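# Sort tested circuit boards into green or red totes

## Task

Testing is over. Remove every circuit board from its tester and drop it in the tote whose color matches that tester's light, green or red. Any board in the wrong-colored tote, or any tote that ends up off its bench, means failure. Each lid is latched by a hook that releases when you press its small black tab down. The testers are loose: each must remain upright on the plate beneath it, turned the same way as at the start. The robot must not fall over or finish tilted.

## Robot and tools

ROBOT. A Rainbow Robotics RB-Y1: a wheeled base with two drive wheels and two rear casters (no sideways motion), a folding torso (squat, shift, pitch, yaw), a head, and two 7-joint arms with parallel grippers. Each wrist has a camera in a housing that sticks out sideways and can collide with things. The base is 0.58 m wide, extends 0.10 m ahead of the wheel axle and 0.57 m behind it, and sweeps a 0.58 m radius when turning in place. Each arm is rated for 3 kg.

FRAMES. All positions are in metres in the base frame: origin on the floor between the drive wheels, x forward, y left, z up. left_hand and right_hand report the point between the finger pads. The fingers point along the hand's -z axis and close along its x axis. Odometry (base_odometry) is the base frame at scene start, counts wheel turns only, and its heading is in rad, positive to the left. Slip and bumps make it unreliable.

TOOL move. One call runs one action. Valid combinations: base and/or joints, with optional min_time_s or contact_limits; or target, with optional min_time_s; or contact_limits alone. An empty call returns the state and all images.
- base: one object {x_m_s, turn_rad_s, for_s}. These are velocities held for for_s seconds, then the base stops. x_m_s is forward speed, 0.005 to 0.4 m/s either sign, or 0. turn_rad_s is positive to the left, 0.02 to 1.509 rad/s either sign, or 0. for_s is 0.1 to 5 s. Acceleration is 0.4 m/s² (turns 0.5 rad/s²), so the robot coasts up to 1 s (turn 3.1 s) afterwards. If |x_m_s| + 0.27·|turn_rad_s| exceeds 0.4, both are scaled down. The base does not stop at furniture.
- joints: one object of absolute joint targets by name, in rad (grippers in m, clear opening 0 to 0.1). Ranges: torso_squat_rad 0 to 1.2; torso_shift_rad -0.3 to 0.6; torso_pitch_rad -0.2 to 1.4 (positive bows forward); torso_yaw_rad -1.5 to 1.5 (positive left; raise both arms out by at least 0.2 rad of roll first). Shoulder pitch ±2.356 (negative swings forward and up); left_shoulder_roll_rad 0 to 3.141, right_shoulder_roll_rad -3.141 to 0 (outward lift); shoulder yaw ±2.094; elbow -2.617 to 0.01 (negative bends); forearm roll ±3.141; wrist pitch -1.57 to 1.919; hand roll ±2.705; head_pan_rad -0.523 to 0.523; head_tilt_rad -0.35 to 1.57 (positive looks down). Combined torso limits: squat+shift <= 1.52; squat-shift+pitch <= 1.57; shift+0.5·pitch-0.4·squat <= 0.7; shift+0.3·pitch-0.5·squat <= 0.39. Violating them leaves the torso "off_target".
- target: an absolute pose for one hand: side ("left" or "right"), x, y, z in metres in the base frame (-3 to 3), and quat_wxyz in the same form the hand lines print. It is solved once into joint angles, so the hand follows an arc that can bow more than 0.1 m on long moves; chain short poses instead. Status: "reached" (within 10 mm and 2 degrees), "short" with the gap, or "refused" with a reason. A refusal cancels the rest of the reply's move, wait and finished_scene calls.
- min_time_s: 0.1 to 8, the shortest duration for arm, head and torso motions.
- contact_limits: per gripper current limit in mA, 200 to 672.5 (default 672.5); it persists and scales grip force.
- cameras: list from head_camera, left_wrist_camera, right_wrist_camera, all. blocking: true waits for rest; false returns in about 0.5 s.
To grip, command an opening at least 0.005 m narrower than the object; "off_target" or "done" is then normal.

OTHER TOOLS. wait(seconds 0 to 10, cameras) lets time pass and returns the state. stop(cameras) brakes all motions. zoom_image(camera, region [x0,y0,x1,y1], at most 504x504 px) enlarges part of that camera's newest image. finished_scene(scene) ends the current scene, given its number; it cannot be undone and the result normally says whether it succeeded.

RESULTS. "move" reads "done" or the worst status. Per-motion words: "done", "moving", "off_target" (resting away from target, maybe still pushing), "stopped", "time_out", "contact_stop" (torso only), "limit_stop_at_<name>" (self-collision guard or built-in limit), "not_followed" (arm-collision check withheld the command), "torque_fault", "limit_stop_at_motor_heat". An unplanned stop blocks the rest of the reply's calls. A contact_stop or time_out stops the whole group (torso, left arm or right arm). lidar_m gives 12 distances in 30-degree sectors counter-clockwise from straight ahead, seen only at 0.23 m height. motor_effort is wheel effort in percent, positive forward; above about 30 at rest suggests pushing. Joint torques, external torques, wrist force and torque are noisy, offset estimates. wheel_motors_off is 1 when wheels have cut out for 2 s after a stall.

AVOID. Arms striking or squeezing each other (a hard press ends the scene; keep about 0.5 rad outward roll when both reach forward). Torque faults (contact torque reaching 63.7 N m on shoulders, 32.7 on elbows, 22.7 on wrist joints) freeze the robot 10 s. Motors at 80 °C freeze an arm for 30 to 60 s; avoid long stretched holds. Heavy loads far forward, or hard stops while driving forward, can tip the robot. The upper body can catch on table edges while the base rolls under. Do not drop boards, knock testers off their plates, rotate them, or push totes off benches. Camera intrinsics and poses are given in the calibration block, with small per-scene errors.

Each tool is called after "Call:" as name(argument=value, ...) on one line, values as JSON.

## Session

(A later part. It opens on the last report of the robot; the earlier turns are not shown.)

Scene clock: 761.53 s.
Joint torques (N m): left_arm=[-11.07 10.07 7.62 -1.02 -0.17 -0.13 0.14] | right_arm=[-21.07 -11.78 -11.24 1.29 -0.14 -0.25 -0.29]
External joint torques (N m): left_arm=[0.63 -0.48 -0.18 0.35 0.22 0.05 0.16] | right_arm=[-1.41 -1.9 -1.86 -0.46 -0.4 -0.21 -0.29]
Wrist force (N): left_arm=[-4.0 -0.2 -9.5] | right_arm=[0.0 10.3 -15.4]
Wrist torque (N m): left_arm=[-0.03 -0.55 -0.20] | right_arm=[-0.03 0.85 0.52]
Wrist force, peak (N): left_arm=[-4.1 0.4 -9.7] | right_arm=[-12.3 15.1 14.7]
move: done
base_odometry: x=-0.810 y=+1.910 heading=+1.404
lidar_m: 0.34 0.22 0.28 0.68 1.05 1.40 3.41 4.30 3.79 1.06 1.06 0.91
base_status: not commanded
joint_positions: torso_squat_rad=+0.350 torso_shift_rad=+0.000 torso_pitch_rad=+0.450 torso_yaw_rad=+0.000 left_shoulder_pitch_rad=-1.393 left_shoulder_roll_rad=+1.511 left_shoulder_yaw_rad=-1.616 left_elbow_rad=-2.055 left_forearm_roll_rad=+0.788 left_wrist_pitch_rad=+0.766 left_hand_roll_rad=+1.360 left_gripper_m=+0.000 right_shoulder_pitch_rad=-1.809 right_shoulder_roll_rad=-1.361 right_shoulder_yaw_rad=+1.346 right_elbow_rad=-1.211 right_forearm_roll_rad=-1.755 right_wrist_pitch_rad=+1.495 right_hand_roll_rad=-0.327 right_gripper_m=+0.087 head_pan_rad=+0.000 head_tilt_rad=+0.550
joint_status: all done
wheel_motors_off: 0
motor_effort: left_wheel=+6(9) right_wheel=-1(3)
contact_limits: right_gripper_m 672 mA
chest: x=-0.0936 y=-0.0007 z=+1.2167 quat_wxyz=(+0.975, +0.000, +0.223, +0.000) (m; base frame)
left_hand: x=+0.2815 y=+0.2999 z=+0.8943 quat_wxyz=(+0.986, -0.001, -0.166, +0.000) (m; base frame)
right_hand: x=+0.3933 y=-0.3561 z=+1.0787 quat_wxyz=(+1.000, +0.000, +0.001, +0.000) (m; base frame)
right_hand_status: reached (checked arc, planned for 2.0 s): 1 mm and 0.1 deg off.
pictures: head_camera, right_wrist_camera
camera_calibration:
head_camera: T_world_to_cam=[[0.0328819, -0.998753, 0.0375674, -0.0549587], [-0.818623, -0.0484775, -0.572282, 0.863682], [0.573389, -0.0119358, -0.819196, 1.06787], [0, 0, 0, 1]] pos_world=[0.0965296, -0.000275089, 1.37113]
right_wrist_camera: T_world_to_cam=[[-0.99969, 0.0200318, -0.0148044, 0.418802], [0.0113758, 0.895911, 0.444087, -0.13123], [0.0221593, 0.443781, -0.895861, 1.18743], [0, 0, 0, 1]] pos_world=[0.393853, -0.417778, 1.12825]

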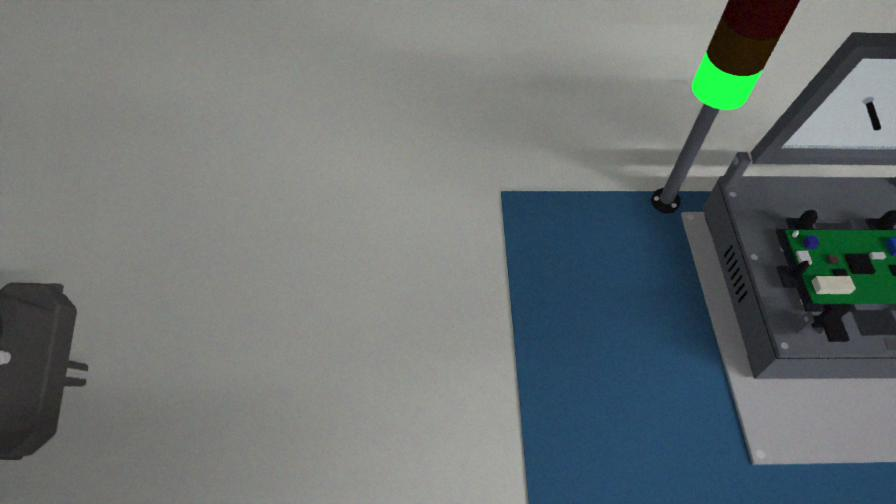

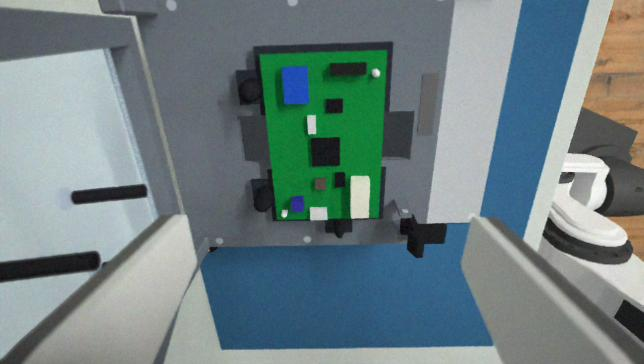

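Call:
move(target={"side":"right","x":0.345,"y":-0.354,"z":1.05,"quat_wxyz":[1,0,0,0]}, min_time_s=2)

Call:
move(target={"side":"right","x":0.372,"y":-0.354,"z":1.01,"quat_wxyz":[1,0,0,0]}, min_time_s=1.5)

Call:
move(target={"side":"right","x":0.394,"y":-0.354,"z":0.98,"quat_wxyz":[1,0,0,0]}, min_time_s=2, cameras=["right_wrist_camera","head_camera"])

Scene clock: 780.80 s.
Joint torques (N m): left_arm=[-10.81 10.16 7.62 -1.1 -0.13 -0.13 0.13] | right_arm=[-14.13 -11.86 -8.68 1.27 0.29 -0.33 -0.3]
External joint torques (N m): left_arm=[0.89 -0.38 -0.18 0.27 0.26 0.05 0.15] | right_arm=[2.69 -1.46 1.59 -0.58 0.05 -0.3 -0.3]
Wrist force (N): left_arm=[-4.0 -0.1 -9.7] | right_arm=[2.2 10.6 -13.1]
Wrist torque (N m): left_arm=[-0.06 -0.55 -0.21] | right_arm=[-0.02 0.86 0.52]
Wrist force, peak (N): left_arm=[-4.0 -0.1 -9.8] | right_arm=[0.0 10.6 -15.6]
move: done
base_odometry: x=-0.810 y=+1.910 heading=+1.404
lidar_m: 0.35 0.22 0.29 0.67 1.05 1.40 3.41 4.29 3.80 1.06 1.06 0.91
base_status: not commanded
joint_positions: torso_squat_rad=+0.350 torso_shift_rad=+0.000 torso_pitch_rad=+0.450 torso_yaw_rad=+0.000 left_shoulder_pitch_rad=-1.393 left_shoulder_roll_rad=+1.511 left_shoulder_yaw_rad=-1.616 left_elbow_rad=-2.055 left_forearm_roll_rad=+0.788 left_wrist_pitch_rad=+0.766 left_hand_roll_rad=+1.360 left_gripper_m=+0.000 right_shoulder_pitch_rad=-1.716 right_shoulder_roll_rad=-1.520 right_shoulder_yaw_rad=+1.361 right_elbow_rad=-1.532 right_forearm_roll_rad=-1.753 right_wrist_pitch_rad=+1.372 right_hand_roll_rad=-0.461 right_gripper_m=+0.087 head_pan_rad=+0.000 head_tilt_rad=+0.550
joint_status: all done
wheel_motors_off: 0
motor_effort: left_wheel=+7(8) right_wheel=-1(2)
contact_limits: right_gripper_m 672 mA
chest: x=-0.0936 y=-0.0007 z=+1.2167 quat_wxyz=(+0.975, +0.000, +0.223, +0.000) (m; base frame)
left_hand: x=+0.2815 y=+0.2999 z=+0.8943 quat_wxyz=(+0.986, -0.001, -0.166, +0.000) (m; base frame)
right_hand: x=+0.3450 y=-0.3530 z=+1.0507 quat_wxyz=(+1.000, +0.002, +0.003, +0.001) (m; base frame)
right_hand_status: reached (checked arc, planned for 2.0 s): 1 mm and 0.5 deg off.
pictures: none

Scene clock: 782.63 s.
Joint torques (N m): left_arm=[-10.8 10.13 7.39 -1.18 -0.12 -0.19 0.16] | right_arm=[-15.88 -8.82 -8.34 2.5 0.33 -0.3 0.34]
External joint torques (N m): left_arm=[0.91 -0.42 -0.41 0.19 0.27 -0.01 0.18] | right_arm=[2.67 2.63 1.4 0.75 0.07 -0.26 0.34]
Wrist force (N): left_arm=[-4.1 0.4 -9.4] | right_arm=[2.0 10.8 -12.9]
Wrist torque (N m): left_arm=[-0.08 -0.58 -0.19] | right_arm=[-0.05 0.82 0.52]
Wrist force, peak (N): left_arm=[-3.9 0.0 -9.8] | right_arm=[2.0 11.0 -13.0]
move: done
base_odometry: x=-0.810 y=+1.910 heading=+1.404
lidar_m: 0.34 0.22 0.28 0.68 1.06 1.41 3.41 4.28 3.80 1.06 1.06 0.92
base_status: not commanded
joint_positions: torso_squat_rad=+0.350 torso_shift_rad=+0.000 torso_pitch_rad=+0.450 torso_yaw_rad=+0.000 left_shoulder_pitch_rad=-1.393 left_shoulder_roll_rad=+1.511 left_shoulder_yaw_rad=-1.616 left_elbow_rad=-2.055 left_forearm_roll_rad=+0.788 left_wrist_pitch_rad=+0.766 left_hand_roll_rad=+1.360 left_gripper_m=+0.000 right_shoulder_pitch_rad=-1.668 right_shoulder_roll_rad=-1.392 right_shoulder_yaw_rad=+1.389 right_elbow_rad=-1.361 right_forearm_roll_rad=-1.723 right_wrist_pitch_rad=+1.301 right_hand_roll_rad=-0.404 right_gripper_m=+0.087 head_pan_rad=+0.000 head_tilt_rad=+0.550
joint_status: all done
wheel_motors_off: 0
motor_effort: left_wheel=+6(8) right_wheel=+0(2)
contact_limits: right_gripper_m 672 mA
chest: x=-0.0936 y=-0.0007 z=+1.2167 quat_wxyz=(+0.975, +0.000, +0.223, +0.000) (m; base frame)
left_hand: x=+0.2815 y=+0.2999 z=+0.8943 quat_wxyz=(+0.986, -0.001, -0.166, +0.000) (m; base frame)
right_hand: x=+0.3718 y=-0.3540 z=+1.0105 quat_wxyz=(+1.000, +0.000, -0.001, +0.000) (m; base frame)
right_hand_status: reached (checked arc, planned for 1.5 s): 1 mm and 0.2 deg off.
pictures: none

Scene clock: 784.97 s.
Joint torques (N m): left_arm=[-10.89 9.96 7.34 -1.09 -0.12 -0.19 0.13] | right_arm=[-16.93 -9.57 -7.31 2.28 0.3 -0.39 0.33]
External joint torques (N m): left_arm=[0.82 -0.58 -0.46 0.28 0.27 -0.01 0.15] | right_arm=[3.13 2.52 1.6 0.52 0.05 -0.35 0.33]
Wrist force (N): left_arm=[-3.9 0.2 -9.8] | right_arm=[2.2 10.8 -12.7]
Wrist torque (N m): left_arm=[-0.06 -0.52 -0.20] | right_arm=[-0.06 0.83 0.52]
Wrist force, peak (N): left_arm=[-4.2 0.4 -9.7] | right_arm=[2.2 11.1 -12.9]
move: done
base_odometry: x=-0.810 y=+1.910 heading=+1.404
lidar_m: 0.35 0.22 0.28 0.68 1.06 1.40 3.41 4.29 3.79 1.07 1.06 0.91
base_status: not commanded
joint_positions: torso_squat_rad=+0.350 torso_shift_rad=+0.000 torso_pitch_rad=+0.450 torso_yaw_rad=+0.000 left_shoulder_pitch_rad=-1.393 left_shoulder_roll_rad=+1.511 left_shoulder_yaw_rad=-1.616 left_elbow_rad=-2.055 left_forearm_roll_rad=+0.788 left_wrist_pitch_rad=+0.766 left_hand_roll_rad=+1.360 left_gripper_m=+0.000 right_shoulder_pitch_rad=-1.639 right_shoulder_roll_rad=-1.268 right_shoulder_yaw_rad=+1.400 right_elbow_rad=-1.173 right_forearm_roll_rad=-1.719 right_wrist_pitch_rad=+1.266 right_hand_roll_rad=-0.326 right_gripper_m=+0.087 head_pan_rad=+0.000 head_tilt_rad=+0.550
joint_status: all done
wheel_motors_off: 0
motor_effort: left_wheel=+6(8) right_wheel=-1(3)
contact_limits: right_gripper_m 672 mA
chest: x=-0.0936 y=-0.0007 z=+1.2167 quat_wxyz=(+0.975, +0.000, +0.223, +0.000) (m; base frame)
left_hand: x=+0.2815 y=+0.2999 z=+0.8943 quat_wxyz=(+0.986, -0.001, -0.166, +0.000) (m; base frame)
right_hand: x=+0.3939 y=-0.3539 z=+0.9805 quat_wxyz=(+1.000, +0.000, -0.002, +0.000) (m; base frame)
right_hand_status: reached (checked arc, planned for 2.0 s): 1 mm and 0.2 deg off.
pictures: head_camera, right_wrist_camera
camera_calibration:
head_camera: T_world_to_cam=[[0.0328819, -0.998753, 0.0375674, -0.0549587], [-0.818623, -0.0484775, -0.572282, 0.863682], [0.573389, -0.0119358, -0.819196, 1.06787], [0, 0, 0, 1]] pos_world=[0.0965296, -0.000275089, 1.37113]
right_wrist_camera: T_world_to_cam=[[-0.999579, 0.020956, -0.0200433, 0.423269], [0.00988596, 0.896055, 0.443834, -0.0886856], [0.0272609, 0.443449, -0.895885, 1.09635], [0, 0, 0, 1]] pos_world=[0.39408, -0.41558, 1.03005]

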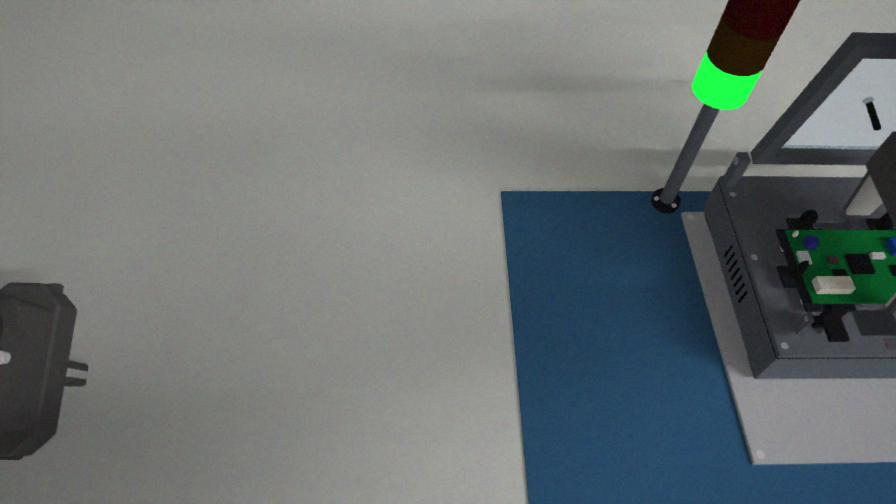

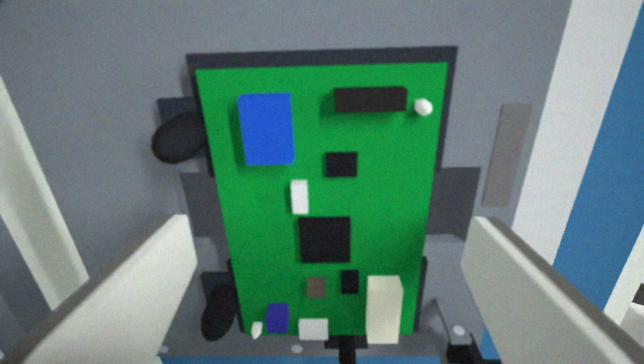

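Call:
move(target={"side":"right","x":0.394,"y":-0.357,"z":0.95,"quat_wxyz":[1,0,0,0]}, min_time_s=2)

Call:
move(target={"side":"right","x":0.394,"y":-0.357,"z":0.933,"quat_wxyz":[1,0,0,0]}, min_time_s=2, cameras=["right_wrist_camera","head_camera"])

Scene clock: 794.53 s.
Joint torques (N m): left_arm=[-11.02 10.08 7.44 -0.99 -0.18 -0.14 0.2] | right_arm=[33.88 6.73 24.87 2.16 -0.32 9.98 0.17]
External joint torques (N m): left_arm=[0.76 -0.4 -0.41 0.37 0.21 0.05 0.21] | right_arm=[54.25 19.32 33.43 0.34 -0.58 10.08 0.16]
Wrist force (N): left_arm=[-4.0 0.2 -9.8] | right_arm=[18.7 10.8 -10.9]
Wrist torque (N m): left_arm=[-0.08 -0.53 -0.18] | right_arm=[-0.06 0.69 0.66]
Wrist force, peak (N): left_arm=[-4.0 0.2 -9.9] | right_arm=[23.1 8.7 -17.2]
move: short
base_odometry: x=-0.810 y=+1.910 heading=+1.404
lidar_m: 0.34 0.22 0.28 0.67 1.06 1.41 3.41 4.29 3.79 1.06 1.05 0.91
base_status: not commanded
joint_positions: torso_squat_rad=+0.351 torso_shift_rad=-0.002 torso_pitch_rad=+0.445 torso_yaw_rad=+0.000 left_shoulder_pitch_rad=-1.393 left_shoulder_roll_rad=+1.511 left_shoulder_yaw_rad=-1.616 left_elbow_rad=-2.055 left_forearm_roll_rad=+0.788 left_wrist_pitch_rad=+0.766 left_hand_roll_rad=+1.360 left_gripper_m=+0.000 right_shoulder_pitch_rad=-1.602 right_shoulder_roll_rad=-1.224 right_shoulder_yaw_rad=+1.404 right_elbow_rad=-1.111 right_forearm_roll_rad=-1.716 right_wrist_pitch_rad=+1.206 right_hand_roll_rad=-0.295 right_gripper_m=+0.087 head_pan_rad=+0.000 head_tilt_rad=+0.550
joint_status: all done
wheel_motors_off: 0
motor_effort: left_wheel=+8(9) right_wheel=-7(9)
contact_limits: right_gripper_m 672 mA
chest: x=-0.0960 y=+0.0004 z=+1.2172 quat_wxyz=(+0.975, -0.001, +0.221, +0.000) (m; base frame)
left_hand: x=+0.2805 y=+0.3005 z=+0.8960 quat_wxyz=(+0.986, -0.002, -0.168, +0.000) (m; base frame)
right_hand: x=+0.4001 y=-0.3542 z=+0.9621 quat_wxyz=(+1.000, +0.002, -0.014, +0.000) (m; base frame)
right_hand_status: short (checked arc, planned for 2.0 s): 14 mm and 1.6 deg off.
pictures: none

Scene clock: 805.10 s.
Joint torques (N m): left_arm=[-11.03 10 7.66 -1.02 -0.09 -0.12 0.15] | right_arm=[4.6 -0.06 6.62 1.12 0.55 3.77 -0.06]
External joint torques (N m): left_arm=[0.71 -0.51 -0.16 0.34 0.3 0.07 0.17] | right_arm=[25.05 12.52 15.17 -0.67 0.3 3.89 -0.06]
External joint torques when the fault began: right_arm=[65.46 25.48 37.92 -0.92 -1.25 11.27 0.24]
Wrist force (N): left_arm=[-3.9 0.2 -9.6] | right_arm=[10.7 10.8 -12.9]
Wrist torque (N m): left_arm=[-0.07 -0.54 -0.21] | right_arm=[-0.04 0.78 0.60]
Wrist force, peak (N): left_arm=[-5.6 1.2 -9.5] | right_arm=[19.0 10.8 -10.7]
move: torque_fault
TORQUE FAULT: right_shoulder_pitch_rad reached its load limit. The robot stopped for 10 seconds, dropped its targets and accepts commands again. The stop added 9.3 s to the call.
base_odometry: x=-0.810 y=+1.910 heading=+1.404
lidar_m: 0.35 0.22 0.28 0.67 1.06 1.41 3.41 4.29 3.79 1.05 1.06 0.91
base_status: not commanded
joint_positions: torso_squat_rad=+0.350 torso_shift_rad=-0.001 torso_pitch_rad=+0.447 torso_yaw_rad=+0.000 left_shoulder_pitch_rad=-1.393 left_shoulder_roll_rad=+1.511 left_shoulder_yaw_rad=-1.616 left_elbow_rad=-2.055 left_forearm_roll_rad=+0.788 left_wrist_pitch_rad=+0.766 left_hand_roll_rad=+1.360 left_gripper_m=+0.000 right_shoulder_pitch_rad=-1.604 right_shoulder_roll_rad=-1.220 right_shoulder_yaw_rad=+1.401 right_elbow_rad=-1.102 right_forearm_roll_rad=-1.717 right_wrist_pitch_rad=+1.197 right_hand_roll_rad=-0.288 right_gripper_m=+0.087 head_pan_rad=+0.000 head_tilt_rad=+0.550
joint_status: right_shoulder_pitch_rad torque_fault (moved -0.002 of +0.044); right_shoulder_roll_rad torque_fault (moved +0.004 of +0.052); right_shoulder_yaw_rad torque_fault (moved -0.003 of +0.014); right_elbow_rad torque_fault (moved +0.009 of +0.066); right_wrist_pitch_rad torque_fault (moved -0.008 of -0.028); right_hand_roll_rad torque_fault (moved +0.007 of +0.031); the others done
wheel_motors_off: 0
on_its_own: right_shoulder_pitch_rad is held at -1.598, not at your -1.558, since a torque_fault; right_shoulder_roll_rad is held at -1.217, not at your -1.172, since a torque_fault; right_elbow_rad is held at -1.102, not at your -1.045, since a torque_fault; right_wrist_pitch_rad is held at +1.198, not at your +1.178, since a torque_fault; right_hand_roll_rad is held at -0.288, not at your -0.264, since a torque_fault
motor_effort: left_wheel=+5(23) right_wheel=+1(19)
contact_limits: right_gripper_m 672 mA
chest: x=-0.0948 y=-0.0002 z=+1.2170 quat_wxyz=(+0.975, +0.000, +0.222, +0.000) (m; base frame)
left_hand: x=+0.2810 y=+0.3001 z=+0.8952 quat_wxyz=(+0.986, -0.001, -0.167, +0.000) (m; base frame)
right_hand: x=+0.4047 y=-0.3537 z=+0.9614 quat_wxyz=(+1.000, +0.005, -0.019, +0.001) (m; base frame)
right_hand_status: short (checked arc, planned for 2.0 s): torque_fault, 31 mm and 2.3 deg off.
pictures: head_camera, right_wrist_camera
camera_calibration:
head_camera: T_world_to_cam=[[0.0327435, -0.998718, 0.0385915, -0.0558212], [-0.81718, -0.0489831, -0.574298, 0.865347], [0.575452, -0.0127317, -0.817736, 1.06724], [0, 0, 0, 1]] pos_world=[0.0948279, 0.000225438, 1.37184]
right_wrist_camera: T_world_to_cam=[[-0.998333, 0.018444, -0.0546819, 0.465594], [-0.00836761, 0.891273, 0.45339, -0.0840684], [0.0570988, 0.453092, -0.889633, 1.06416], [0, 0, 0, 1]] pos_world=[0.403352, -0.415824, 1.01029]

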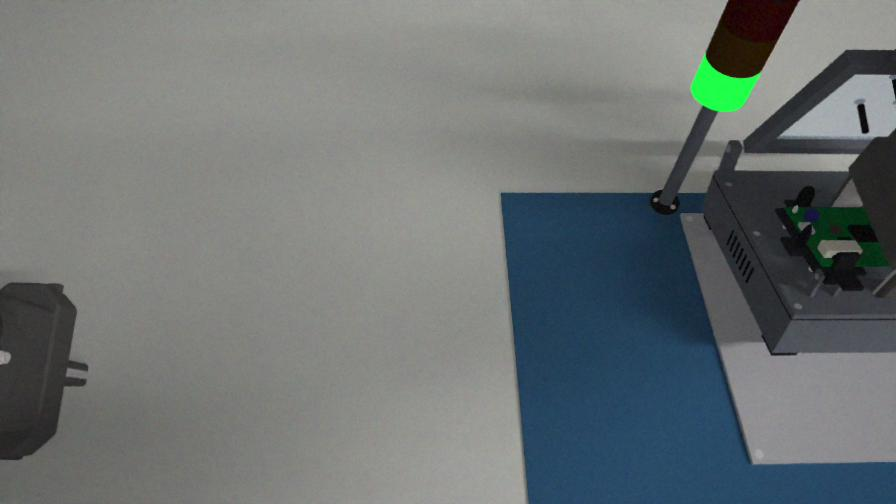

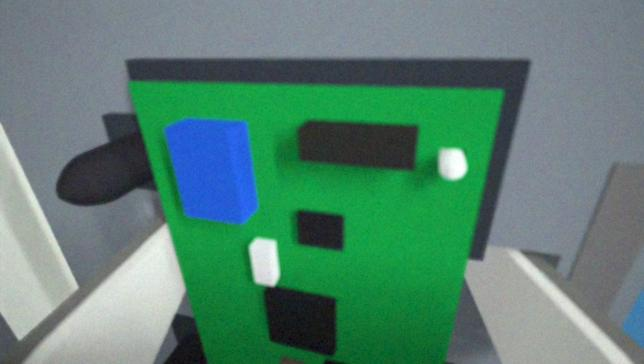

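Call:
move(target={"side":"right","x":0.39,"y":-0.355,"z":0.985,"quat_wxyz":[1,0,0,0]}, min_time_s=2)

Call:
move(target={"side":"right","x":0.345,"y":-0.354,"z":1.05,"quat_wxyz":[1,0,0,0]}, min_time_s=2)

Call:
move(target={"side":"right","x":0.32,"y":-0.33,"z":1.12,"quat_wxyz":[0.92,0,-0.391,0]}, min_time_s=2, cameras=["right_wrist_camera","head_camera"])

Scene clock: 831.77 s.
Joint torques (N m): left_arm=[-10.94 10.09 7.64 -1.11 -0.14 -0.1 0.2] | right_arm=[-19.53 -13.49 -9.84 1.2 -0.32 0.24 -0.35]
External joint torques (N m): left_arm=[0.77 -0.45 -0.17 0.26 0.25 0.08 0.22] | right_arm=[0.36 -1.42 -0.87 -0.57 -0.56 0.28 -0.35]
Wrist force (N): left_arm=[-3.8 0.1 -9.6] | right_arm=[2.4 10.7 -12.6]
Wrist torque (N m): left_arm=[-0.08 -0.54 -0.20] | right_arm=[-0.06 0.87 0.51]
Wrist force, peak (N): left_arm=[-4.0 0.2 -9.9] | right_arm=[20.1 10.4 -17.4]
move: done
base_odometry: x=-0.810 y=+1.910 heading=+1.404
lidar_m: 0.34 0.22 0.28 0.67 1.05 1.40 3.41 4.30 3.79 1.06 1.06 0.91
base_status: not commanded
joint_positions: torso_squat_rad=+0.350 torso_shift_rad=+0.000 torso_pitch_rad=+0.450 torso_yaw_rad=+0.000 left_shoulder_pitch_rad=-1.393 left_shoulder_roll_rad=+1.511 left_shoulder_yaw_rad=-1.616 left_elbow_rad=-2.055 left_forearm_roll_rad=+0.788 left_wrist_pitch_rad=+0.766 left_hand_roll_rad=+1.360 left_gripper_m=+0.000 right_shoulder_pitch_rad=-1.641 right_shoulder_roll_rad=-1.280 right_shoulder_yaw_rad=+1.400 right_elbow_rad=-1.187 right_forearm_roll_rad=-1.724 right_wrist_pitch_rad=+1.273 right_hand_roll_rad=-0.326 right_gripper_m=+0.087 head_pan_rad=+0.000 head_tilt_rad=+0.550
joint_status: all done
wheel_motors_off: 0
motor_effort: left_wheel=+5(7) right_wheel=-1(2)
contact_limits: right_gripper_m 672 mA
chest: x=-0.0936 y=-0.0007 z=+1.2167 quat_wxyz=(+0.975, +0.000, +0.223, +0.000) (m; base frame)
left_hand: x=+0.2815 y=+0.2999 z=+0.8943 quat_wxyz=(+0.986, -0.001, -0.166, +0.000) (m; base frame)
right_hand: x=+0.3907 y=-0.3552 z=+0.9831 quat_wxyz=(+1.000, +0.000, +0.001, +0.000) (m; base frame)
right_hand_status: reached (checked arc, planned for 2.0 s): 2 mm and 0.2 deg off.
pictures: none

Scene clock: 834.10 s.
Joint torques (N m): left_arm=[-11.16 10.14 7.4 -1.21 -0.18 -0.11 0.08] | right_arm=[-16.74 -11.55 -10.62 1.31 -0.19 0.17 -0.29]
External joint torques (N m): left_arm=[0.55 -0.4 -0.4 0.15 0.21 0.07 0.1] | right_arm=[0.02 -1.17 -0.34 -0.56 -0.44 0.2 -0.29]
Wrist force (N): left_arm=[-3.8 0.1 -9.8] | right_arm=[2.3 10.4 -12.7]
Wrist torque (N m): left_arm=[-0.07 -0.54 -0.20] | right_arm=[0.00 0.87 0.51]
Wrist force, peak (N): left_arm=[-4.2 0.0 -9.8] | right_arm=[2.2 11.0 -13.2]
move: done
base_odometry: x=-0.810 y=+1.910 heading=+1.404
lidar_m: 0.35 0.22 0.28 0.68 1.05 1.40 3.40 4.28 3.80 1.06 1.05 0.91
base_status: not commanded
joint_positions: torso_squat_rad=+0.350 torso_shift_rad=+0.000 torso_pitch_rad=+0.450 torso_yaw_rad=+0.000 left_shoulder_pitch_rad=-1.393 left_shoulder_roll_rad=+1.511 left_shoulder_yaw_rad=-1.616 left_elbow_rad=-2.055 left_forearm_roll_rad=+0.788 left_wrist_pitch_rad=+0.766 left_hand_roll_rad=+1.360 left_gripper_m=+0.000 right_shoulder_pitch_rad=-1.716 right_shoulder_roll_rad=-1.524 right_shoulder_yaw_rad=+1.366 right_elbow_rad=-1.539 right_forearm_roll_rad=-1.747 right_wrist_pitch_rad=+1.365 right_hand_roll_rad=-0.468 right_gripper_m=+0.087 head_pan_rad=+0.000 head_tilt_rad=+0.550
joint_status: all done
wheel_motors_off: 0
motor_effort: left_wheel=+5(7) right_wheel=+1(2)
contact_limits: right_gripper_m 672 mA
chest: x=-0.0936 y=-0.0007 z=+1.2167 quat_wxyz=(+0.975, +0.000, +0.223, +0.000) (m; base frame)
left_hand: x=+0.2815 y=+0.2999 z=+0.8943 quat_wxyz=(+0.986, -0.001, -0.166, +0.000) (m; base frame)
right_hand: x=+0.3450 y=-0.3540 z=+1.0499 quat_wxyz=(+1.000, +0.000, +0.000, +0.000) (m; base frame)
right_hand_status: reached (checked arc, planned for 2.0 s): 0 mm and 0.0 deg off.
pictures: none

Scene clock: 836.43 s.
Joint torques (N m): left_arm=[-11 10.13 7.6 -1.11 -0.17 -0.11 0.2] | right_arm=[-5.57 -8.34 -8.07 1.44 0.87 -0.47 0.07]
External joint torques (N m): left_arm=[0.7 -0.42 -0.2 0.26 0.22 0.07 0.22] | right_arm=[1.72 -0.68 1.23 -0.36 -0.25 -0.16 0.03]
Wrist force (N): left_arm=[-4.0 -0.3 -9.6] | right_arm=[-2.4 10.7 -11.1]
Wrist torque (N m): left_arm=[-0.02 -0.56 -0.21] | right_arm=[-0.08 0.57 0.46]
Wrist force, peak (N): left_arm=[-4.0 0.1 -9.9] | right_arm=[1.6 11.5 -13.2]
move: done
base_odometry: x=-0.810 y=+1.910 heading=+1.404
lidar_m: 0.35 0.21 0.28 0.68 1.06 1.40 3.41 4.29 3.79 1.06 1.05 0.92
base_status: not commanded
joint_positions: torso_squat_rad=+0.350 torso_shift_rad=+0.000 torso_pitch_rad=+0.450 torso_yaw_rad=+0.000 left_shoulder_pitch_rad=-1.393 left_shoulder_roll_rad=+1.511 left_shoulder_yaw_rad=-1.616 left_elbow_rad=-2.055 left_forearm_roll_rad=+0.788 left_wrist_pitch_rad=+0.766 left_hand_roll_rad=+1.360 left_gripper_m=+0.000 right_shoulder_pitch_rad=-1.667 right_shoulder_roll_rad=-2.079 right_shoulder_yaw_rad=+1.461 right_elbow_rad=-2.449 right_forearm_roll_rad=-0.777 right_wrist_pitch_rad=+0.750 right_hand_roll_rad=-1.358 right_gripper_m=+0.087 head_pan_rad=+0.000 head_tilt_rad=+0.550
joint_status: all done
wheel_motors_off: 0
motor_effort: left_wheel=+5(6) right_wheel=+0(3)
contact_limits: right_gripper_m 672 mA
chest: x=-0.0935 y=-0.0007 z=+1.2167 quat_wxyz=(+0.975, +0.000, +0.223, +0.000) (m; base frame)
left_hand: x=+0.2815 y=+0.2999 z=+0.8943 quat_wxyz=(+0.986, -0.001, -0.166, +0.000) (m; base frame)
right_hand: x=+0.3203 y=-0.3298 z=+1.1204 quat_wxyz=(+0.920, +0.001, -0.391, +0.000) (m; base frame)
right_hand_status: reached (checked arc, planned for 2.0 s): 1 mm and 0.1 deg off.
pictures: head_camera, right_wrist_camera
camera_calibration:
head_camera: T_world_to_cam=[[0.0328819, -0.998753, 0.0375674, -0.0549587], [-0.818623, -0.0484775, -0.572282, 0.863682], [0.573389, -0.0119358, -0.819196, 1.06787], [0, 0, 0, 1]] pos_world=[0.0965296, -0.000275089, 1.37113]
right_wrist_camera: T_world_to_cam=[[-0.681945, 0.0199684, -0.731131, 1.04664], [-0.313563, 0.895122, 0.316915, 0.0737469], [0.66078, 0.445374, -0.604162, 0.683821], [0, 0, 0, 1]] pos_world=[0.285023, -0.391469, 1.155]

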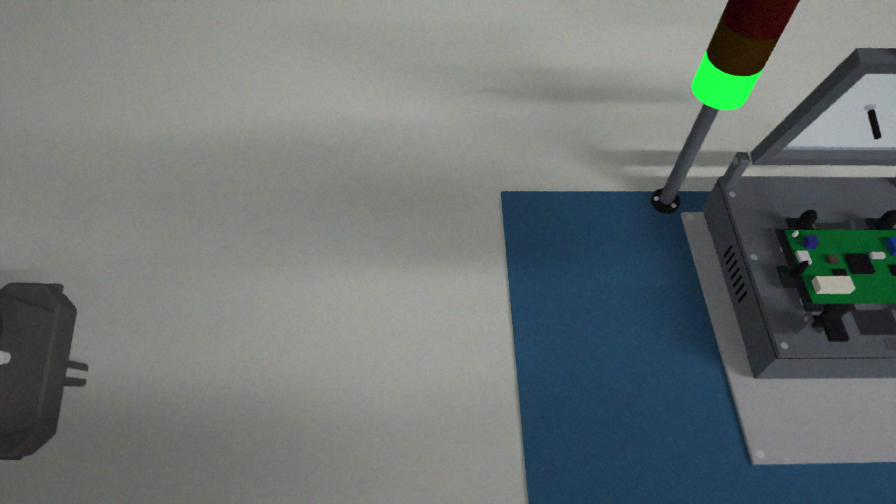

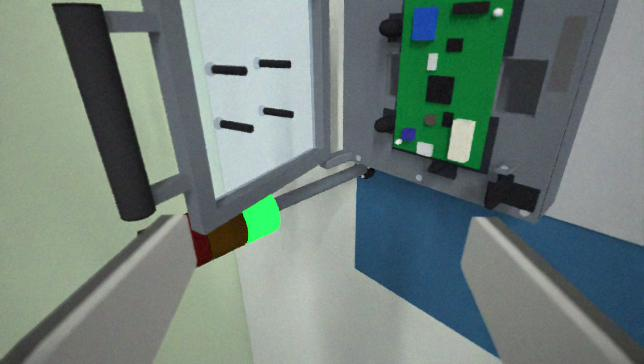

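Call:
move(target={"side":"right","x":0.345,"y":-0.357,"z":1.05,"quat_wxyz":[0.9976,0,-0.07,0]}, min_time_s=2)

Call:
move(target={"side":"right","x":0.372,"y":-0.357,"z":1.01,"quat_wxyz":[0.9976,0,-0.07,0]}, min_time_s=1.5)

Call:
move(target={"side":"right","x":0.392,"y":-0.357,"z":0.975,"quat_wxyz":[0.9976,0,-0.07,0]}, min_time_s=2, cameras=["right_wrist_camera","head_camera"])

Call:
move(target={"side":"right","x":0.392,"y":-0.357,"z":0.955,"quat_wxyz":[0.9976,0,-0.07,0]}, min_time_s=3, cameras=["right_wrist_camera","head_camera"])

Scene clock: 854.80 s.
Joint torques (N m): left_arm=[-10.89 10.09 7.6 -1.18 -0.11 -0.12 0.22] | right_arm=[-15.07 -8.02 -11.14 2.65 0.12 -0.22 0.11]
External joint torques (N m): left_arm=[0.82 -0.45 -0.2 0.19 0.28 0.06 0.24] | right_arm=[-0.1 1.86 -0.56 0.59 -0.27 0.06 0.1]
Wrist force (N): left_arm=[-3.9 -0.1 -9.5] | right_arm=[1.0 10.6 -12.6]
Wrist torque (N m): left_arm=[-0.03 -0.53 -0.19] | right_arm=[-0.03 0.76 0.52]
Wrist force, peak (N): left_arm=[-3.9 0.5 -10.0] | right_arm=[0.9 11.1 -12.8]
move: done
base_odometry: x=-0.810 y=+1.910 heading=+1.404
lidar_m: 0.34 0.21 0.27 0.68 1.06 1.41 3.41 4.29 3.79 1.06 1.06 0.92
base_status: not commanded
joint_positions: torso_squat_rad=+0.350 torso_shift_rad=+0.000 torso_pitch_rad=+0.450 torso_yaw_rad=+0.000 left_shoulder_pitch_rad=-1.393 left_shoulder_roll_rad=+1.511 left_shoulder_yaw_rad=-1.616 left_elbow_rad=-2.055 left_forearm_roll_rad=+0.788 left_wrist_pitch_rad=+0.766 left_hand_roll_rad=+1.360 left_gripper_m=+0.000 right_shoulder_pitch_rad=-1.719 right_shoulder_roll_rad=-1.641 right_shoulder_yaw_rad=+1.413 right_elbow_rad=-1.721 right_forearm_roll_rad=-1.674 right_wrist_pitch_rad=+1.183 right_hand_roll_rad=-0.553 right_gripper_m=+0.087 head_pan_rad=+0.000 head_tilt_rad=+0.550
joint_status: all done
wheel_motors_off: 0
motor_effort: left_wheel=+4(6) right_wheel=-2(3)
contact_limits: right_gripper_m 672 mA
chest: x=-0.0935 y=-0.0007 z=+1.2167 quat_wxyz=(+0.975, +0.000, +0.223, +0.000) (m; base frame)
left_hand: x=+0.2815 y=+0.2999 z=+0.8943 quat_wxyz=(+0.986, -0.001, -0.166, +0.000) (m; base frame)
right_hand: x=+0.3445 y=-0.3566 z=+1.0502 quat_wxyz=(+0.997, +0.000, -0.072, +0.000) (m; base frame)
right_hand_status: reached (checked arc, planned for 2.0 s): 1 mm and 0.3 deg off.
pictures: none

Scene clock: 856.63 s.
Joint torques (N m): left_arm=[-10.8 10.03 7.72 -1.18 -0.14 -0.13 0.09] | right_arm=[-14.35 -8.49 -8.97 2.51 0.53 -0.62 0.42]
External joint torques (N m): left_arm=[0.9 -0.51 -0.08 0.19 0.25 0.05 0.11] | right_arm=[2.56 2.6 1.29 0.59 0.16 -0.33 0.42]
Wrist force (N): left_arm=[-3.8 0.3 -9.6] | right_arm=[1.4 11.0 -12.7]
Wrist torque (N m): left_arm=[-0.08 -0.52 -0.19] | right_arm=[-0.09 0.79 0.50]
Wrist force, peak (N): left_arm=[-3.8 0.0 -9.8] | right_arm=[1.5 11.0 -13.0]
move: done
base_odometry: x=-0.810 y=+1.910 heading=+1.404
lidar_m: 0.35 0.21 0.28 0.67 1.06 1.40 3.40 4.28 3.79 1.06 1.05 0.92
base_status: not commanded
joint_positions: torso_squat_rad=+0.350 torso_shift_rad=+0.000 torso_pitch_rad=+0.450 torso_yaw_rad=+0.000 left_shoulder_pitch_rad=-1.393 left_shoulder_roll_rad=+1.511 left_shoulder_yaw_rad=-1.616 left_elbow_rad=-2.055 left_forearm_roll_rad=+0.788 left_wrist_pitch_rad=+0.766 left_hand_roll_rad=+1.360 left_gripper_m=+0.000 right_shoulder_pitch_rad=-1.669 right_shoulder_roll_rad=-1.507 right_shoulder_yaw_rad=+1.444 right_elbow_rad=-1.551 right_forearm_roll_rad=-1.655 right_wrist_pitch_rad=+1.114 right_hand_roll_rad=-0.502 right_gripper_m=+0.087 head_pan_rad=+0.000 head_tilt_rad=+0.550
joint_status: all done
wheel_motors_off: 0
motor_effort: left_wheel=+6(6) right_wheel=-2(3)
contact_limits: right_gripper_m 672 mA
chest: x=-0.0935 y=-0.0007 z=+1.2167 quat_wxyz=(+0.975, +0.000, +0.223, +0.000) (m; base frame)
left_hand: x=+0.2815 y=+0.2999 z=+0.8943 quat_wxyz=(+0.986, -0.001, -0.166, +0.000) (m; base frame)
right_hand: x=+0.3719 y=-0.3570 z=+1.0106 quat_wxyz=(+0.997, +0.000, -0.071, +0.000) (m; base frame)
right_hand_status: reached (checked arc, planned for 1.5 s): 1 mm and 0.1 deg off.
pictures: none

Scene clock: 858.97 s.
Joint torques (N m): left_arm=[-11.03 10.28 7.53 -1.09 -0.17 -0.14 0.19] | right_arm=[-15.5 -9.52 -8.1 2.52 0.39 -0.59 0.34]
External joint torques (N m): left_arm=[0.68 -0.27 -0.27 0.27 0.22 0.04 0.21] | right_arm=[2.85 2.46 1.62 0.61 0.04 -0.3 0.33]
Wrist force (N): left_arm=[-3.9 0.2 -9.3] | right_arm=[1.5 10.5 -12.6]
Wrist torque (N m): left_arm=[-0.07 -0.54 -0.20] | right_arm=[-0.04 0.80 0.51]
Wrist force, peak (N): left_arm=[-3.9 -0.3 -9.9] | right_arm=[1.1 10.8 -13.1]
move: done
base_odometry: x=-0.810 y=+1.910 heading=+1.404
lidar_m: 0.34 0.22 0.29 0.67 1.05 1.40 3.40 4.29 3.79 1.06 1.06 0.91
base_status: not commanded
joint_positions: torso_squat_rad=+0.350 torso_shift_rad=+0.000 torso_pitch_rad=+0.450 torso_yaw_rad=+0.000 left_shoulder_pitch_rad=-1.393 left_shoulder_roll_rad=+1.511 left_shoulder_yaw_rad=-1.616 left_elbow_rad=-2.055 left_forearm_roll_rad=+0.788 left_wrist_pitch_rad=+0.766 left_hand_roll_rad=+1.360 left_gripper_m=+0.000 right_shoulder_pitch_rad=-1.625 right_shoulder_roll_rad=-1.391 right_shoulder_yaw_rad=+1.463 right_elbow_rad=-1.395 right_forearm_roll_rad=-1.653 right_wrist_pitch_rad=+1.057 right_hand_roll_rad=-0.447 right_gripper_m=+0.087 head_pan_rad=+0.000 head_tilt_rad=+0.550
joint_status: all done
wheel_motors_off: 0
motor_effort: left_wheel=+5(6) right_wheel=-1(3)
contact_limits: right_gripper_m 672 mA
chest: x=-0.0935 y=-0.0007 z=+1.2167 quat_wxyz=(+0.975, +0.000, +0.223, +0.000) (m; base frame)
left_hand: x=+0.2815 y=+0.2999 z=+0.8943 quat_wxyz=(+0.986, -0.001, -0.166, +0.000) (m; base frame)
right_hand: x=+0.3920 y=-0.3570 z=+0.9756 quat_wxyz=(+0.997, +0.000, -0.071, +0.000) (m; base frame)
right_hand_status: reached (checked arc, planned for 2.0 s): 1 mm and 0.1 deg off.
pictures: head_camera, right_wrist_camera
camera_calibration:
head_camera: T_world_to_cam=[[0.0328819, -0.998753, 0.0375674, -0.0549587], [-0.818623, -0.0484775, -0.572282, 0.863682], [0.573389, -0.0119358, -0.819196, 1.06787], [0, 0, 0, 1]] pos_world=[0.0965296, -0.000275089, 1.37113]
right_wrist_camera: T_world_to_cam=[[-0.987115, 0.0208217, -0.158653, 0.551595], [-0.0519419, 0.89611, 0.440781, -0.0565545], [0.151348, 0.443343, -0.883482, 1.03255], [0, 0, 0, 1]] pos_world=[0.385276, -0.418581, 1.02468]

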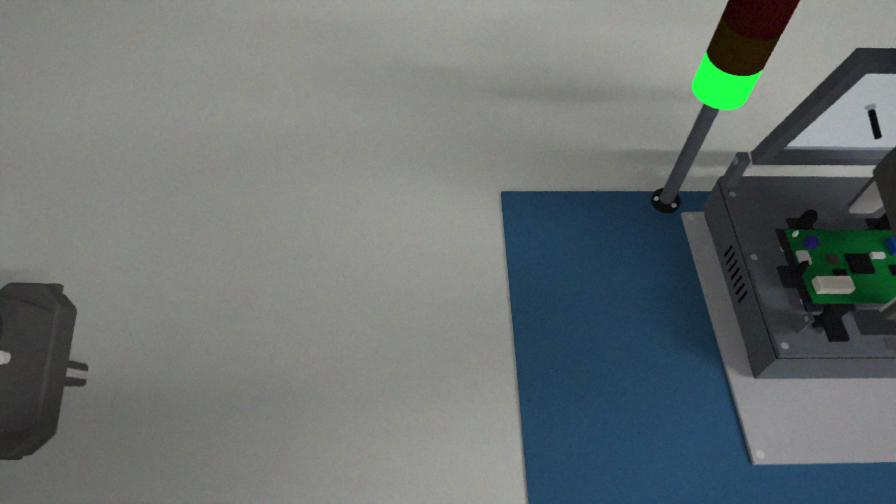

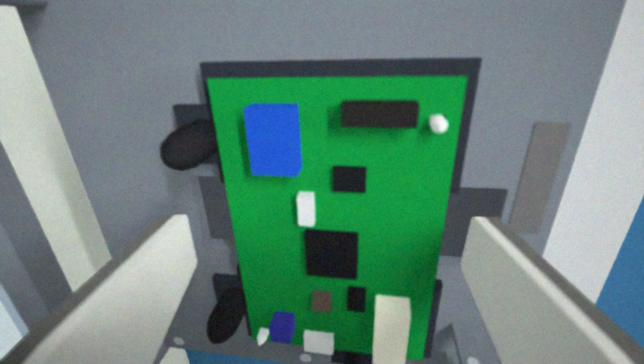

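Scene clock: 862.30 s.
Joint torques (N m): left_arm=[-11.2 10.17 7.44 -1.07 -0.15 -0.07 0.2] | right_arm=[-15.31 -9.64 -7.88 2.49 0.41 -0.67 0.3]
External joint torques (N m): left_arm=[0.51 -0.38 -0.36 0.3 0.24 0.11 0.22] | right_arm=[3.22 2.75 1.59 0.6 0.07 -0.37 0.29]
Wrist force (N): left_arm=[-3.9 0.3 -9.6] | right_arm=[1.4 10.8 -12.7]
Wrist torque (N m): left_arm=[-0.09 -0.54 -0.21] | right_arm=[-0.07 0.79 0.50]
Wrist force, peak (N): left_arm=[-4.2 0.0 -10.0] | right_arm=[1.4 10.8 -13.2]
move: done
base_odometry: x=-0.810 y=+1.910 heading=+1.404
lidar_m: 0.34 0.22 0.28 0.67 1.06 1.41 3.41 4.29 3.79 1.07 1.06 0.91
base_status: not commanded
joint_positions: torso_squat_rad=+0.350 torso_shift_rad=+0.000 torso_pitch_rad=+0.450 torso_yaw_rad=+0.000 left_shoulder_pitch_rad=-1.393 left_shoulder_roll_rad=+1.511 left_shoulder_yaw_rad=-1.616 left_elbow_rad=-2.055 left_forearm_roll_rad=+0.788 left_wrist_pitch_rad=+0.766 left_hand_roll_rad=+1.360 left_gripper_m=+0.000 right_shoulder_pitch_rad=-1.593 right_shoulder_roll_rad=-1.358 right_shoulder_yaw_rad=+1.475 right_elbow_rad=-1.362 right_forearm_roll_rad=-1.645 right_wrist_pitch_rad=+1.015 right_hand_roll_rad=-0.441 right_gripper_m=+0.087 head_pan_rad=+0.000 head_tilt_rad=+0.550
joint_status: all done
wheel_motors_off: 0
motor_effort: left_wheel=+5(7) right_wheel=-2(3)
contact_limits: right_gripper_m 672 mA
chest: x=-0.0935 y=-0.0007 z=+1.2167 quat_wxyz=(+0.975, +0.000, +0.223, +0.000) (m; base frame)
left_hand: x=+0.2815 y=+0.2999 z=+0.8943 quat_wxyz=(+0.986, -0.001, -0.166, +0.000) (m; base frame)
right_hand: x=+0.3923 y=-0.3571 z=+0.9555 quat_wxyz=(+0.998, +0.000, -0.071, +0.000) (m; base frame)
right_hand_status: reached (checked arc, planned for 3.0 s): 1 mm and 0.1 deg off.
pictures: head_camera, right_wrist_camera
camera_calibration:
head_camera: T_world_to_cam=[[0.0328819, -0.998753, 0.0375674, -0.0549587], [-0.818623, -0.0484775, -0.572282, 0.863682], [0.573389, -0.0119358, -0.819196, 1.06787], [0, 0, 0, 1]] pos_world=[0.0965296, -0.000275089, 1.37113]
right_wrist_camera: T_world_to_cam=[[-0.987297, 0.020681, -0.157533, 0.547684], [-0.0516386, 0.895899, 0.441246, -0.0482587], [0.150259, 0.443776, -0.883451, 1.01535], [0, 0, 0, 1]] pos_world=[0.38567, -0.418678, 1.00458]

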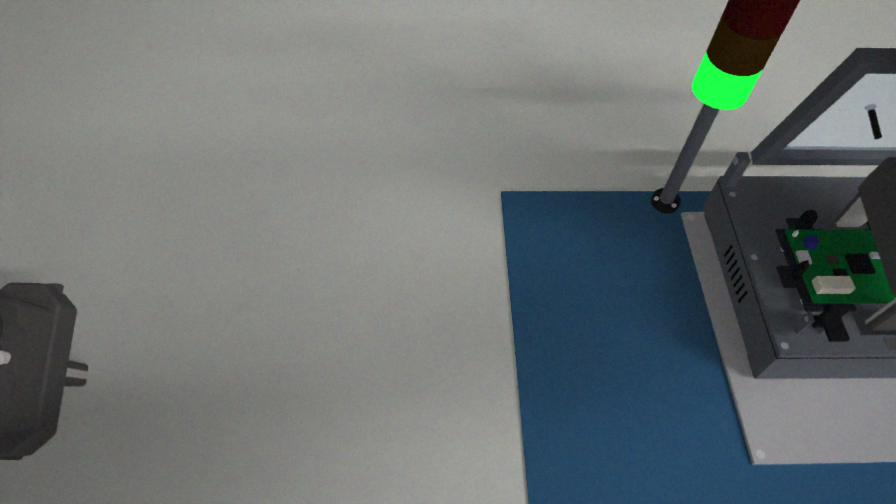

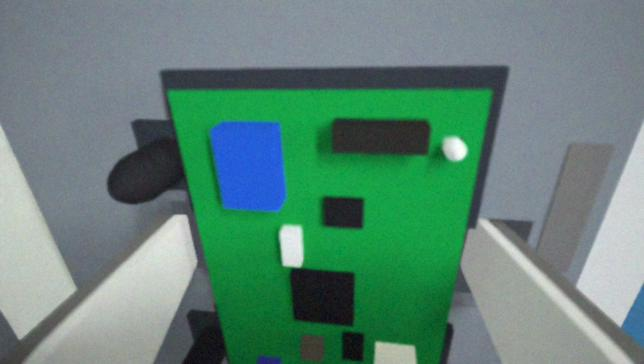

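Call:
move(target={"side":"right","x":0.392,"y":-0.357,"z":0.936,"quat_wxyz":[0.9976,0,-0.07,0]}, min_time_s=3, cameras=["right_wrist_camera","head_camera"])

Scene clock: 871.90 s.
Joint torques (N m): left_arm=[-10.86 10.1 7.55 -1.1 -0.16 -0.11 0.21] | right_arm=[-14.43 -11.57 -6.43 3.82 0.87 -0.2 0.18]
External joint torques (N m): left_arm=[0.84 -0.44 -0.25 0.27 0.23 0.07 0.22] | right_arm=[4.26 1.16 2.78 1.95 0.54 0.1 0.17]
Wrist force (N): left_arm=[-4.0 0.0 -9.7] | right_arm=[1.6 14.2 -11.2]
Wrist torque (N m): left_arm=[-0.05 -0.56 -0.21] | right_arm=[-0.02 0.73 0.72]
Wrist force, peak (N): left_arm=[-4.0 0.3 -9.9] | right_arm=[1.6 14.4 -11.4]
move: done
base_odometry: x=-0.810 y=+1.910 heading=+1.404
lidar_m: 0.34 0.22 0.28 0.67 1.05 1.40 3.42 4.29 3.80 1.06 1.07 0.92
base_status: not commanded
joint_positions: torso_squat_rad=+0.350 torso_shift_rad=+0.000 torso_pitch_rad=+0.450 torso_yaw_rad=+0.000 left_shoulder_pitch_rad=-1.393 left_shoulder_roll_rad=+1.511 left_shoulder_yaw_rad=-1.616 left_elbow_rad=-2.055 left_forearm_roll_rad=+0.788 left_wrist_pitch_rad=+0.766 left_hand_roll_rad=+1.360 left_gripper_m=+0.000 right_shoulder_pitch_rad=-1.563 right_shoulder_roll_rad=-1.324 right_shoulder_yaw_rad=+1.485 right_elbow_rad=-1.328 right_forearm_roll_rad=-1.637 right_wrist_pitch_rad=+0.976 right_hand_roll_rad=-0.435 right_gripper_m=+0.087 head_pan_rad=+0.000 head_tilt_rad=+0.550
joint_status: all done
wheel_motors_off: 0
motor_effort: left_wheel=+5(6) right_wheel=-2(3)
contact_limits: right_gripper_m 672 mA
chest: x=-0.0935 y=-0.0007 z=+1.2167 quat_wxyz=(+0.975, +0.000, +0.223, +0.000) (m; base frame)
left_hand: x=+0.2815 y=+0.2999 z=+0.8943 quat_wxyz=(+0.986, -0.001, -0.166, +0.000) (m; base frame)
right_hand: x=+0.3924 y=-0.3566 z=+0.9366 quat_wxyz=(+0.997, +0.000, -0.071, +0.000) (m; base frame)
right_hand_status: reached (checked arc, planned for 3.0 s): 1 mm and 0.1 deg off.
pictures: head_camera, right_wrist_camera
camera_calibration:
head_camera: T_world_to_cam=[[0.0328819, -0.998753, 0.0375674, -0.0549587], [-0.818623, -0.0484775, -0.572282, 0.863682], [0.573389, -0.0119358, -0.819196, 1.06787], [0, 0, 0, 1]] pos_world=[0.0965296, -0.000275089, 1.37113]
right_wrist_camera: T_world_to_cam=[[-0.987271, 0.0200357, -0.15778, 0.544844], [-0.0524337, 0.895573, 0.441815, -0.0406179], [0.150156, 0.444464, -0.883122, 0.998357], [0, 0, 0, 1]] pos_world=[0.38587, -0.418274, 0.985582]

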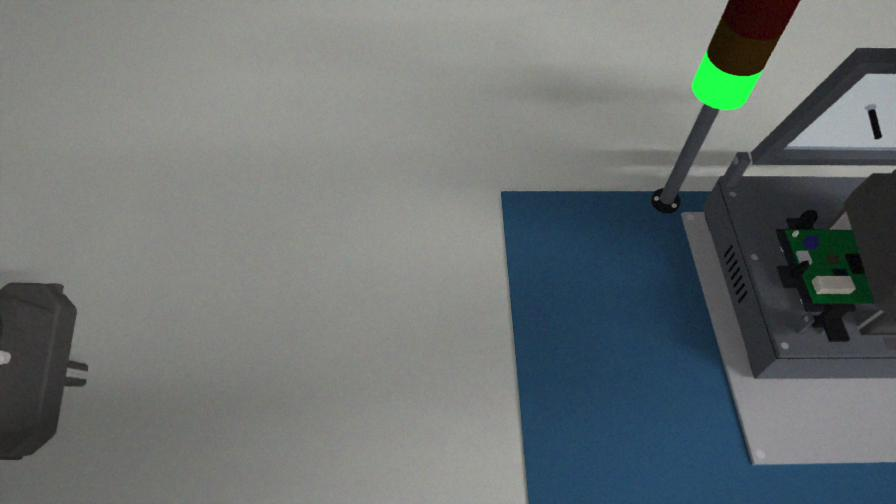

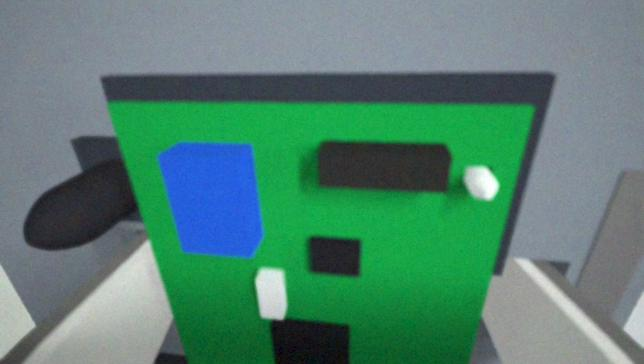

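Call:
move(target={"side":"right","x":0.391,"y":-0.353,"z":0.931,"quat_wxyz":[0.9976,0,-0.07,0]}, min_time_s=2)

Call:
move(joints={"right_gripper_m":0.05}, cameras=["right_wrist_camera","head_camera"])

Scene clock: 879.17 s.
Joint torques (N m): left_arm=[-10.99 10.21 7.55 -1.14 -0.17 -0.08 0.12] | right_arm=[-15.66 -9.87 -7.39 1.14 0.44 -0.68 -0.34]
External joint torques (N m): left_arm=[0.72 -0.34 -0.25 0.23 0.22 0.1 0.14] | right_arm=[3.06 2.86 1.79 -0.67 0.11 -0.39 -0.35]
Wrist force (N): left_arm=[-3.9 0.2 -9.6] | right_arm=[1.0 10.6 -12.6]
Wrist torque (N m): left_arm=[-0.06 -0.54 -0.19] | right_arm=[-0.06 0.73 0.52]
Wrist force, peak (N): left_arm=[-4.1 0.1 -9.9] | right_arm=[1.6 14.4 -11.6]
move: done
base_odometry: x=-0.810 y=+1.910 heading=+1.404
lidar_m: 0.34 0.22 0.28 0.68 1.06 1.41 3.41 4.29 3.80 1.06 1.05 0.91
base_status: not commanded
joint_positions: torso_squat_rad=+0.350 torso_shift_rad=+0.000 torso_pitch_rad=+0.450 torso_yaw_rad=+0.000 left_shoulder_pitch_rad=-1.393 left_shoulder_roll_rad=+1.511 left_shoulder_yaw_rad=-1.616 left_elbow_rad=-2.055 left_forearm_roll_rad=+0.788 left_wrist_pitch_rad=+0.766 left_hand_roll_rad=+1.360 left_gripper_m=+0.000 right_shoulder_pitch_rad=-1.558 right_shoulder_roll_rad=-1.315 right_shoulder_yaw_rad=+1.490 right_elbow_rad=-1.333 right_forearm_roll_rad=-1.627 right_wrist_pitch_rad=+0.966 right_hand_roll_rad=-0.451 right_gripper_m=+0.087 head_pan_rad=+0.000 head_tilt_rad=+0.550
joint_status: all done
wheel_motors_off: 0
motor_effort: left_wheel=+5(6) right_wheel=-2(3)
contact_limits: right_gripper_m 672 mA
chest: x=-0.0935 y=-0.0007 z=+1.2167 quat_wxyz=(+0.975, +0.000, +0.223, +0.000) (m; base frame)
left_hand: x=+0.2815 y=+0.2999 z=+0.8943 quat_wxyz=(+0.986, -0.001, -0.166, +0.000) (m; base frame)
right_hand: x=+0.3913 y=-0.3532 z=+0.9316 quat_wxyz=(+0.998, +0.000, -0.070, +0.000) (m; base frame)
right_hand_status: reached (checked arc, planned for 2.0 s): 1 mm and 0.1 deg off.
pictures: none

Scene clock: 880.07 s.
Joint torques (N m): left_arm=[-11 10.03 7.45 -1.17 -0.07 -0.13 0.11] | right_arm=[-13.19 -9.74 -5.93 0.16 -0.91 1.94 -0.32]
External joint torques (N m): left_arm=[0.7 -0.52 -0.35 0.2 0.32 0.05 0.12] | right_arm=[5.54 2.98 3.26 -1.66 -1.25 2.24 -0.33]
Wrist force (N): left_arm=[-4.0 0.1 -9.3] | right_arm=[11.9 10.3 -12.3]
Wrist torque (N m): left_arm=[-0.05 -0.54 -0.20] | right_arm=[-0.14 0.61 0.63]
Wrist force, peak (N): left_arm=[-4.2 0.1 -9.7] | right_arm=[15.6 9.4 -16.3]
move: off_target
base_odometry: x=-0.810 y=+1.910 heading=+1.404
lidar_m: 0.35 0.22 0.28 0.68 1.06 1.40 3.41 4.29 3.79 1.06 1.05 0.92
base_status: not commanded
joint_positions: torso_squat_rad=+0.350 torso_shift_rad=+0.000 torso_pitch_rad=+0.450 torso_yaw_rad=+0.000 left_shoulder_pitch_rad=-1.393 left_shoulder_roll_rad=+1.511 left_shoulder_yaw_rad=-1.616 left_elbow_rad=-2.055 left_forearm_roll_rad=+0.788 left_wrist_pitch_rad=+0.766 left_hand_roll_rad=+1.360 left_gripper_m=+0.000 right_shoulder_pitch_rad=-1.559 right_shoulder_roll_rad=-1.315 right_shoulder_yaw_rad=+1.490 right_elbow_rad=-1.333 right_forearm_roll_rad=-1.627 right_wrist_pitch_rad=+0.966 right_hand_roll_rad=-0.451 right_gripper_m=+0.070 head_pan_rad=+0.000 head_tilt_rad=+0.550
joint_status: right_gripper_m off_target (ended at +0.070, target +0.050)
wheel_motors_off: 0
motor_effort: left_wheel=+4(7) right_wheel=-5(7)
contact_limits: right_gripper_m 672 mA
chest: x=-0.0934 y=-0.0007 z=+1.2167 quat_wxyz=(+0.975, +0.000, +0.223, +0.000) (m; base frame)
left_hand: x=+0.2815 y=+0.3000 z=+0.8942 quat_wxyz=(+0.986, -0.001, -0.166, +0.000) (m; base frame)
right_hand: x=+0.3919 y=-0.3530 z=+0.9319 quat_wxyz=(+0.997, +0.000, -0.071, +0.000) (m; base frame)
pictures: head_camera, right_wrist_camera
camera_calibration:
head_camera: T_world_to_cam=[[0.0330251, -0.998749, 0.0375364, -0.054929], [-0.818696, -0.0485755, -0.572169, 0.863558], [0.573277, -0.011835, -0.819276, 1.06785], [0, 0, 0, 1]] pos_world=[0.0966295, -0.000274565, 1.37103]
right_wrist_camera: T_world_to_cam=[[-0.987103, 0.0204992, -0.15877, 0.544558], [-0.0524354, 0.895659, 0.44164, -0.0416321], [0.151257, 0.444269, -0.883032, 0.992192], [0, 0, 0, 1]] pos_world=[0.385276, -0.414675, 0.980983]

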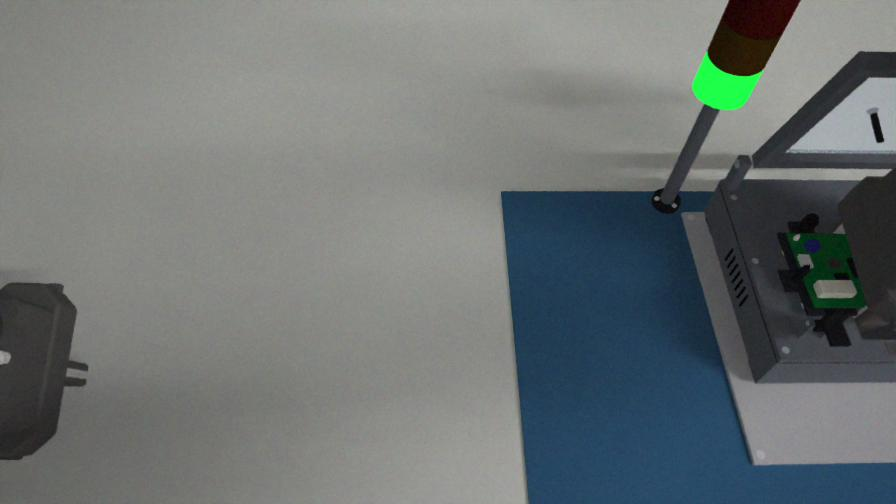

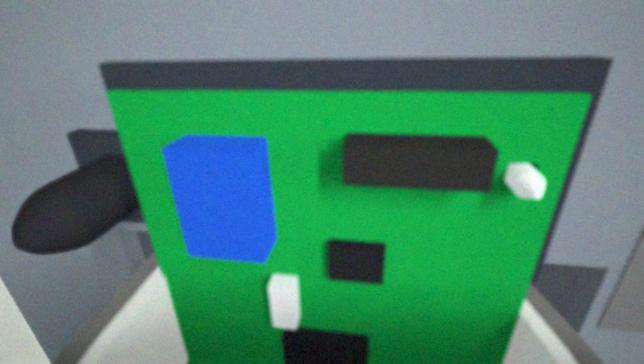

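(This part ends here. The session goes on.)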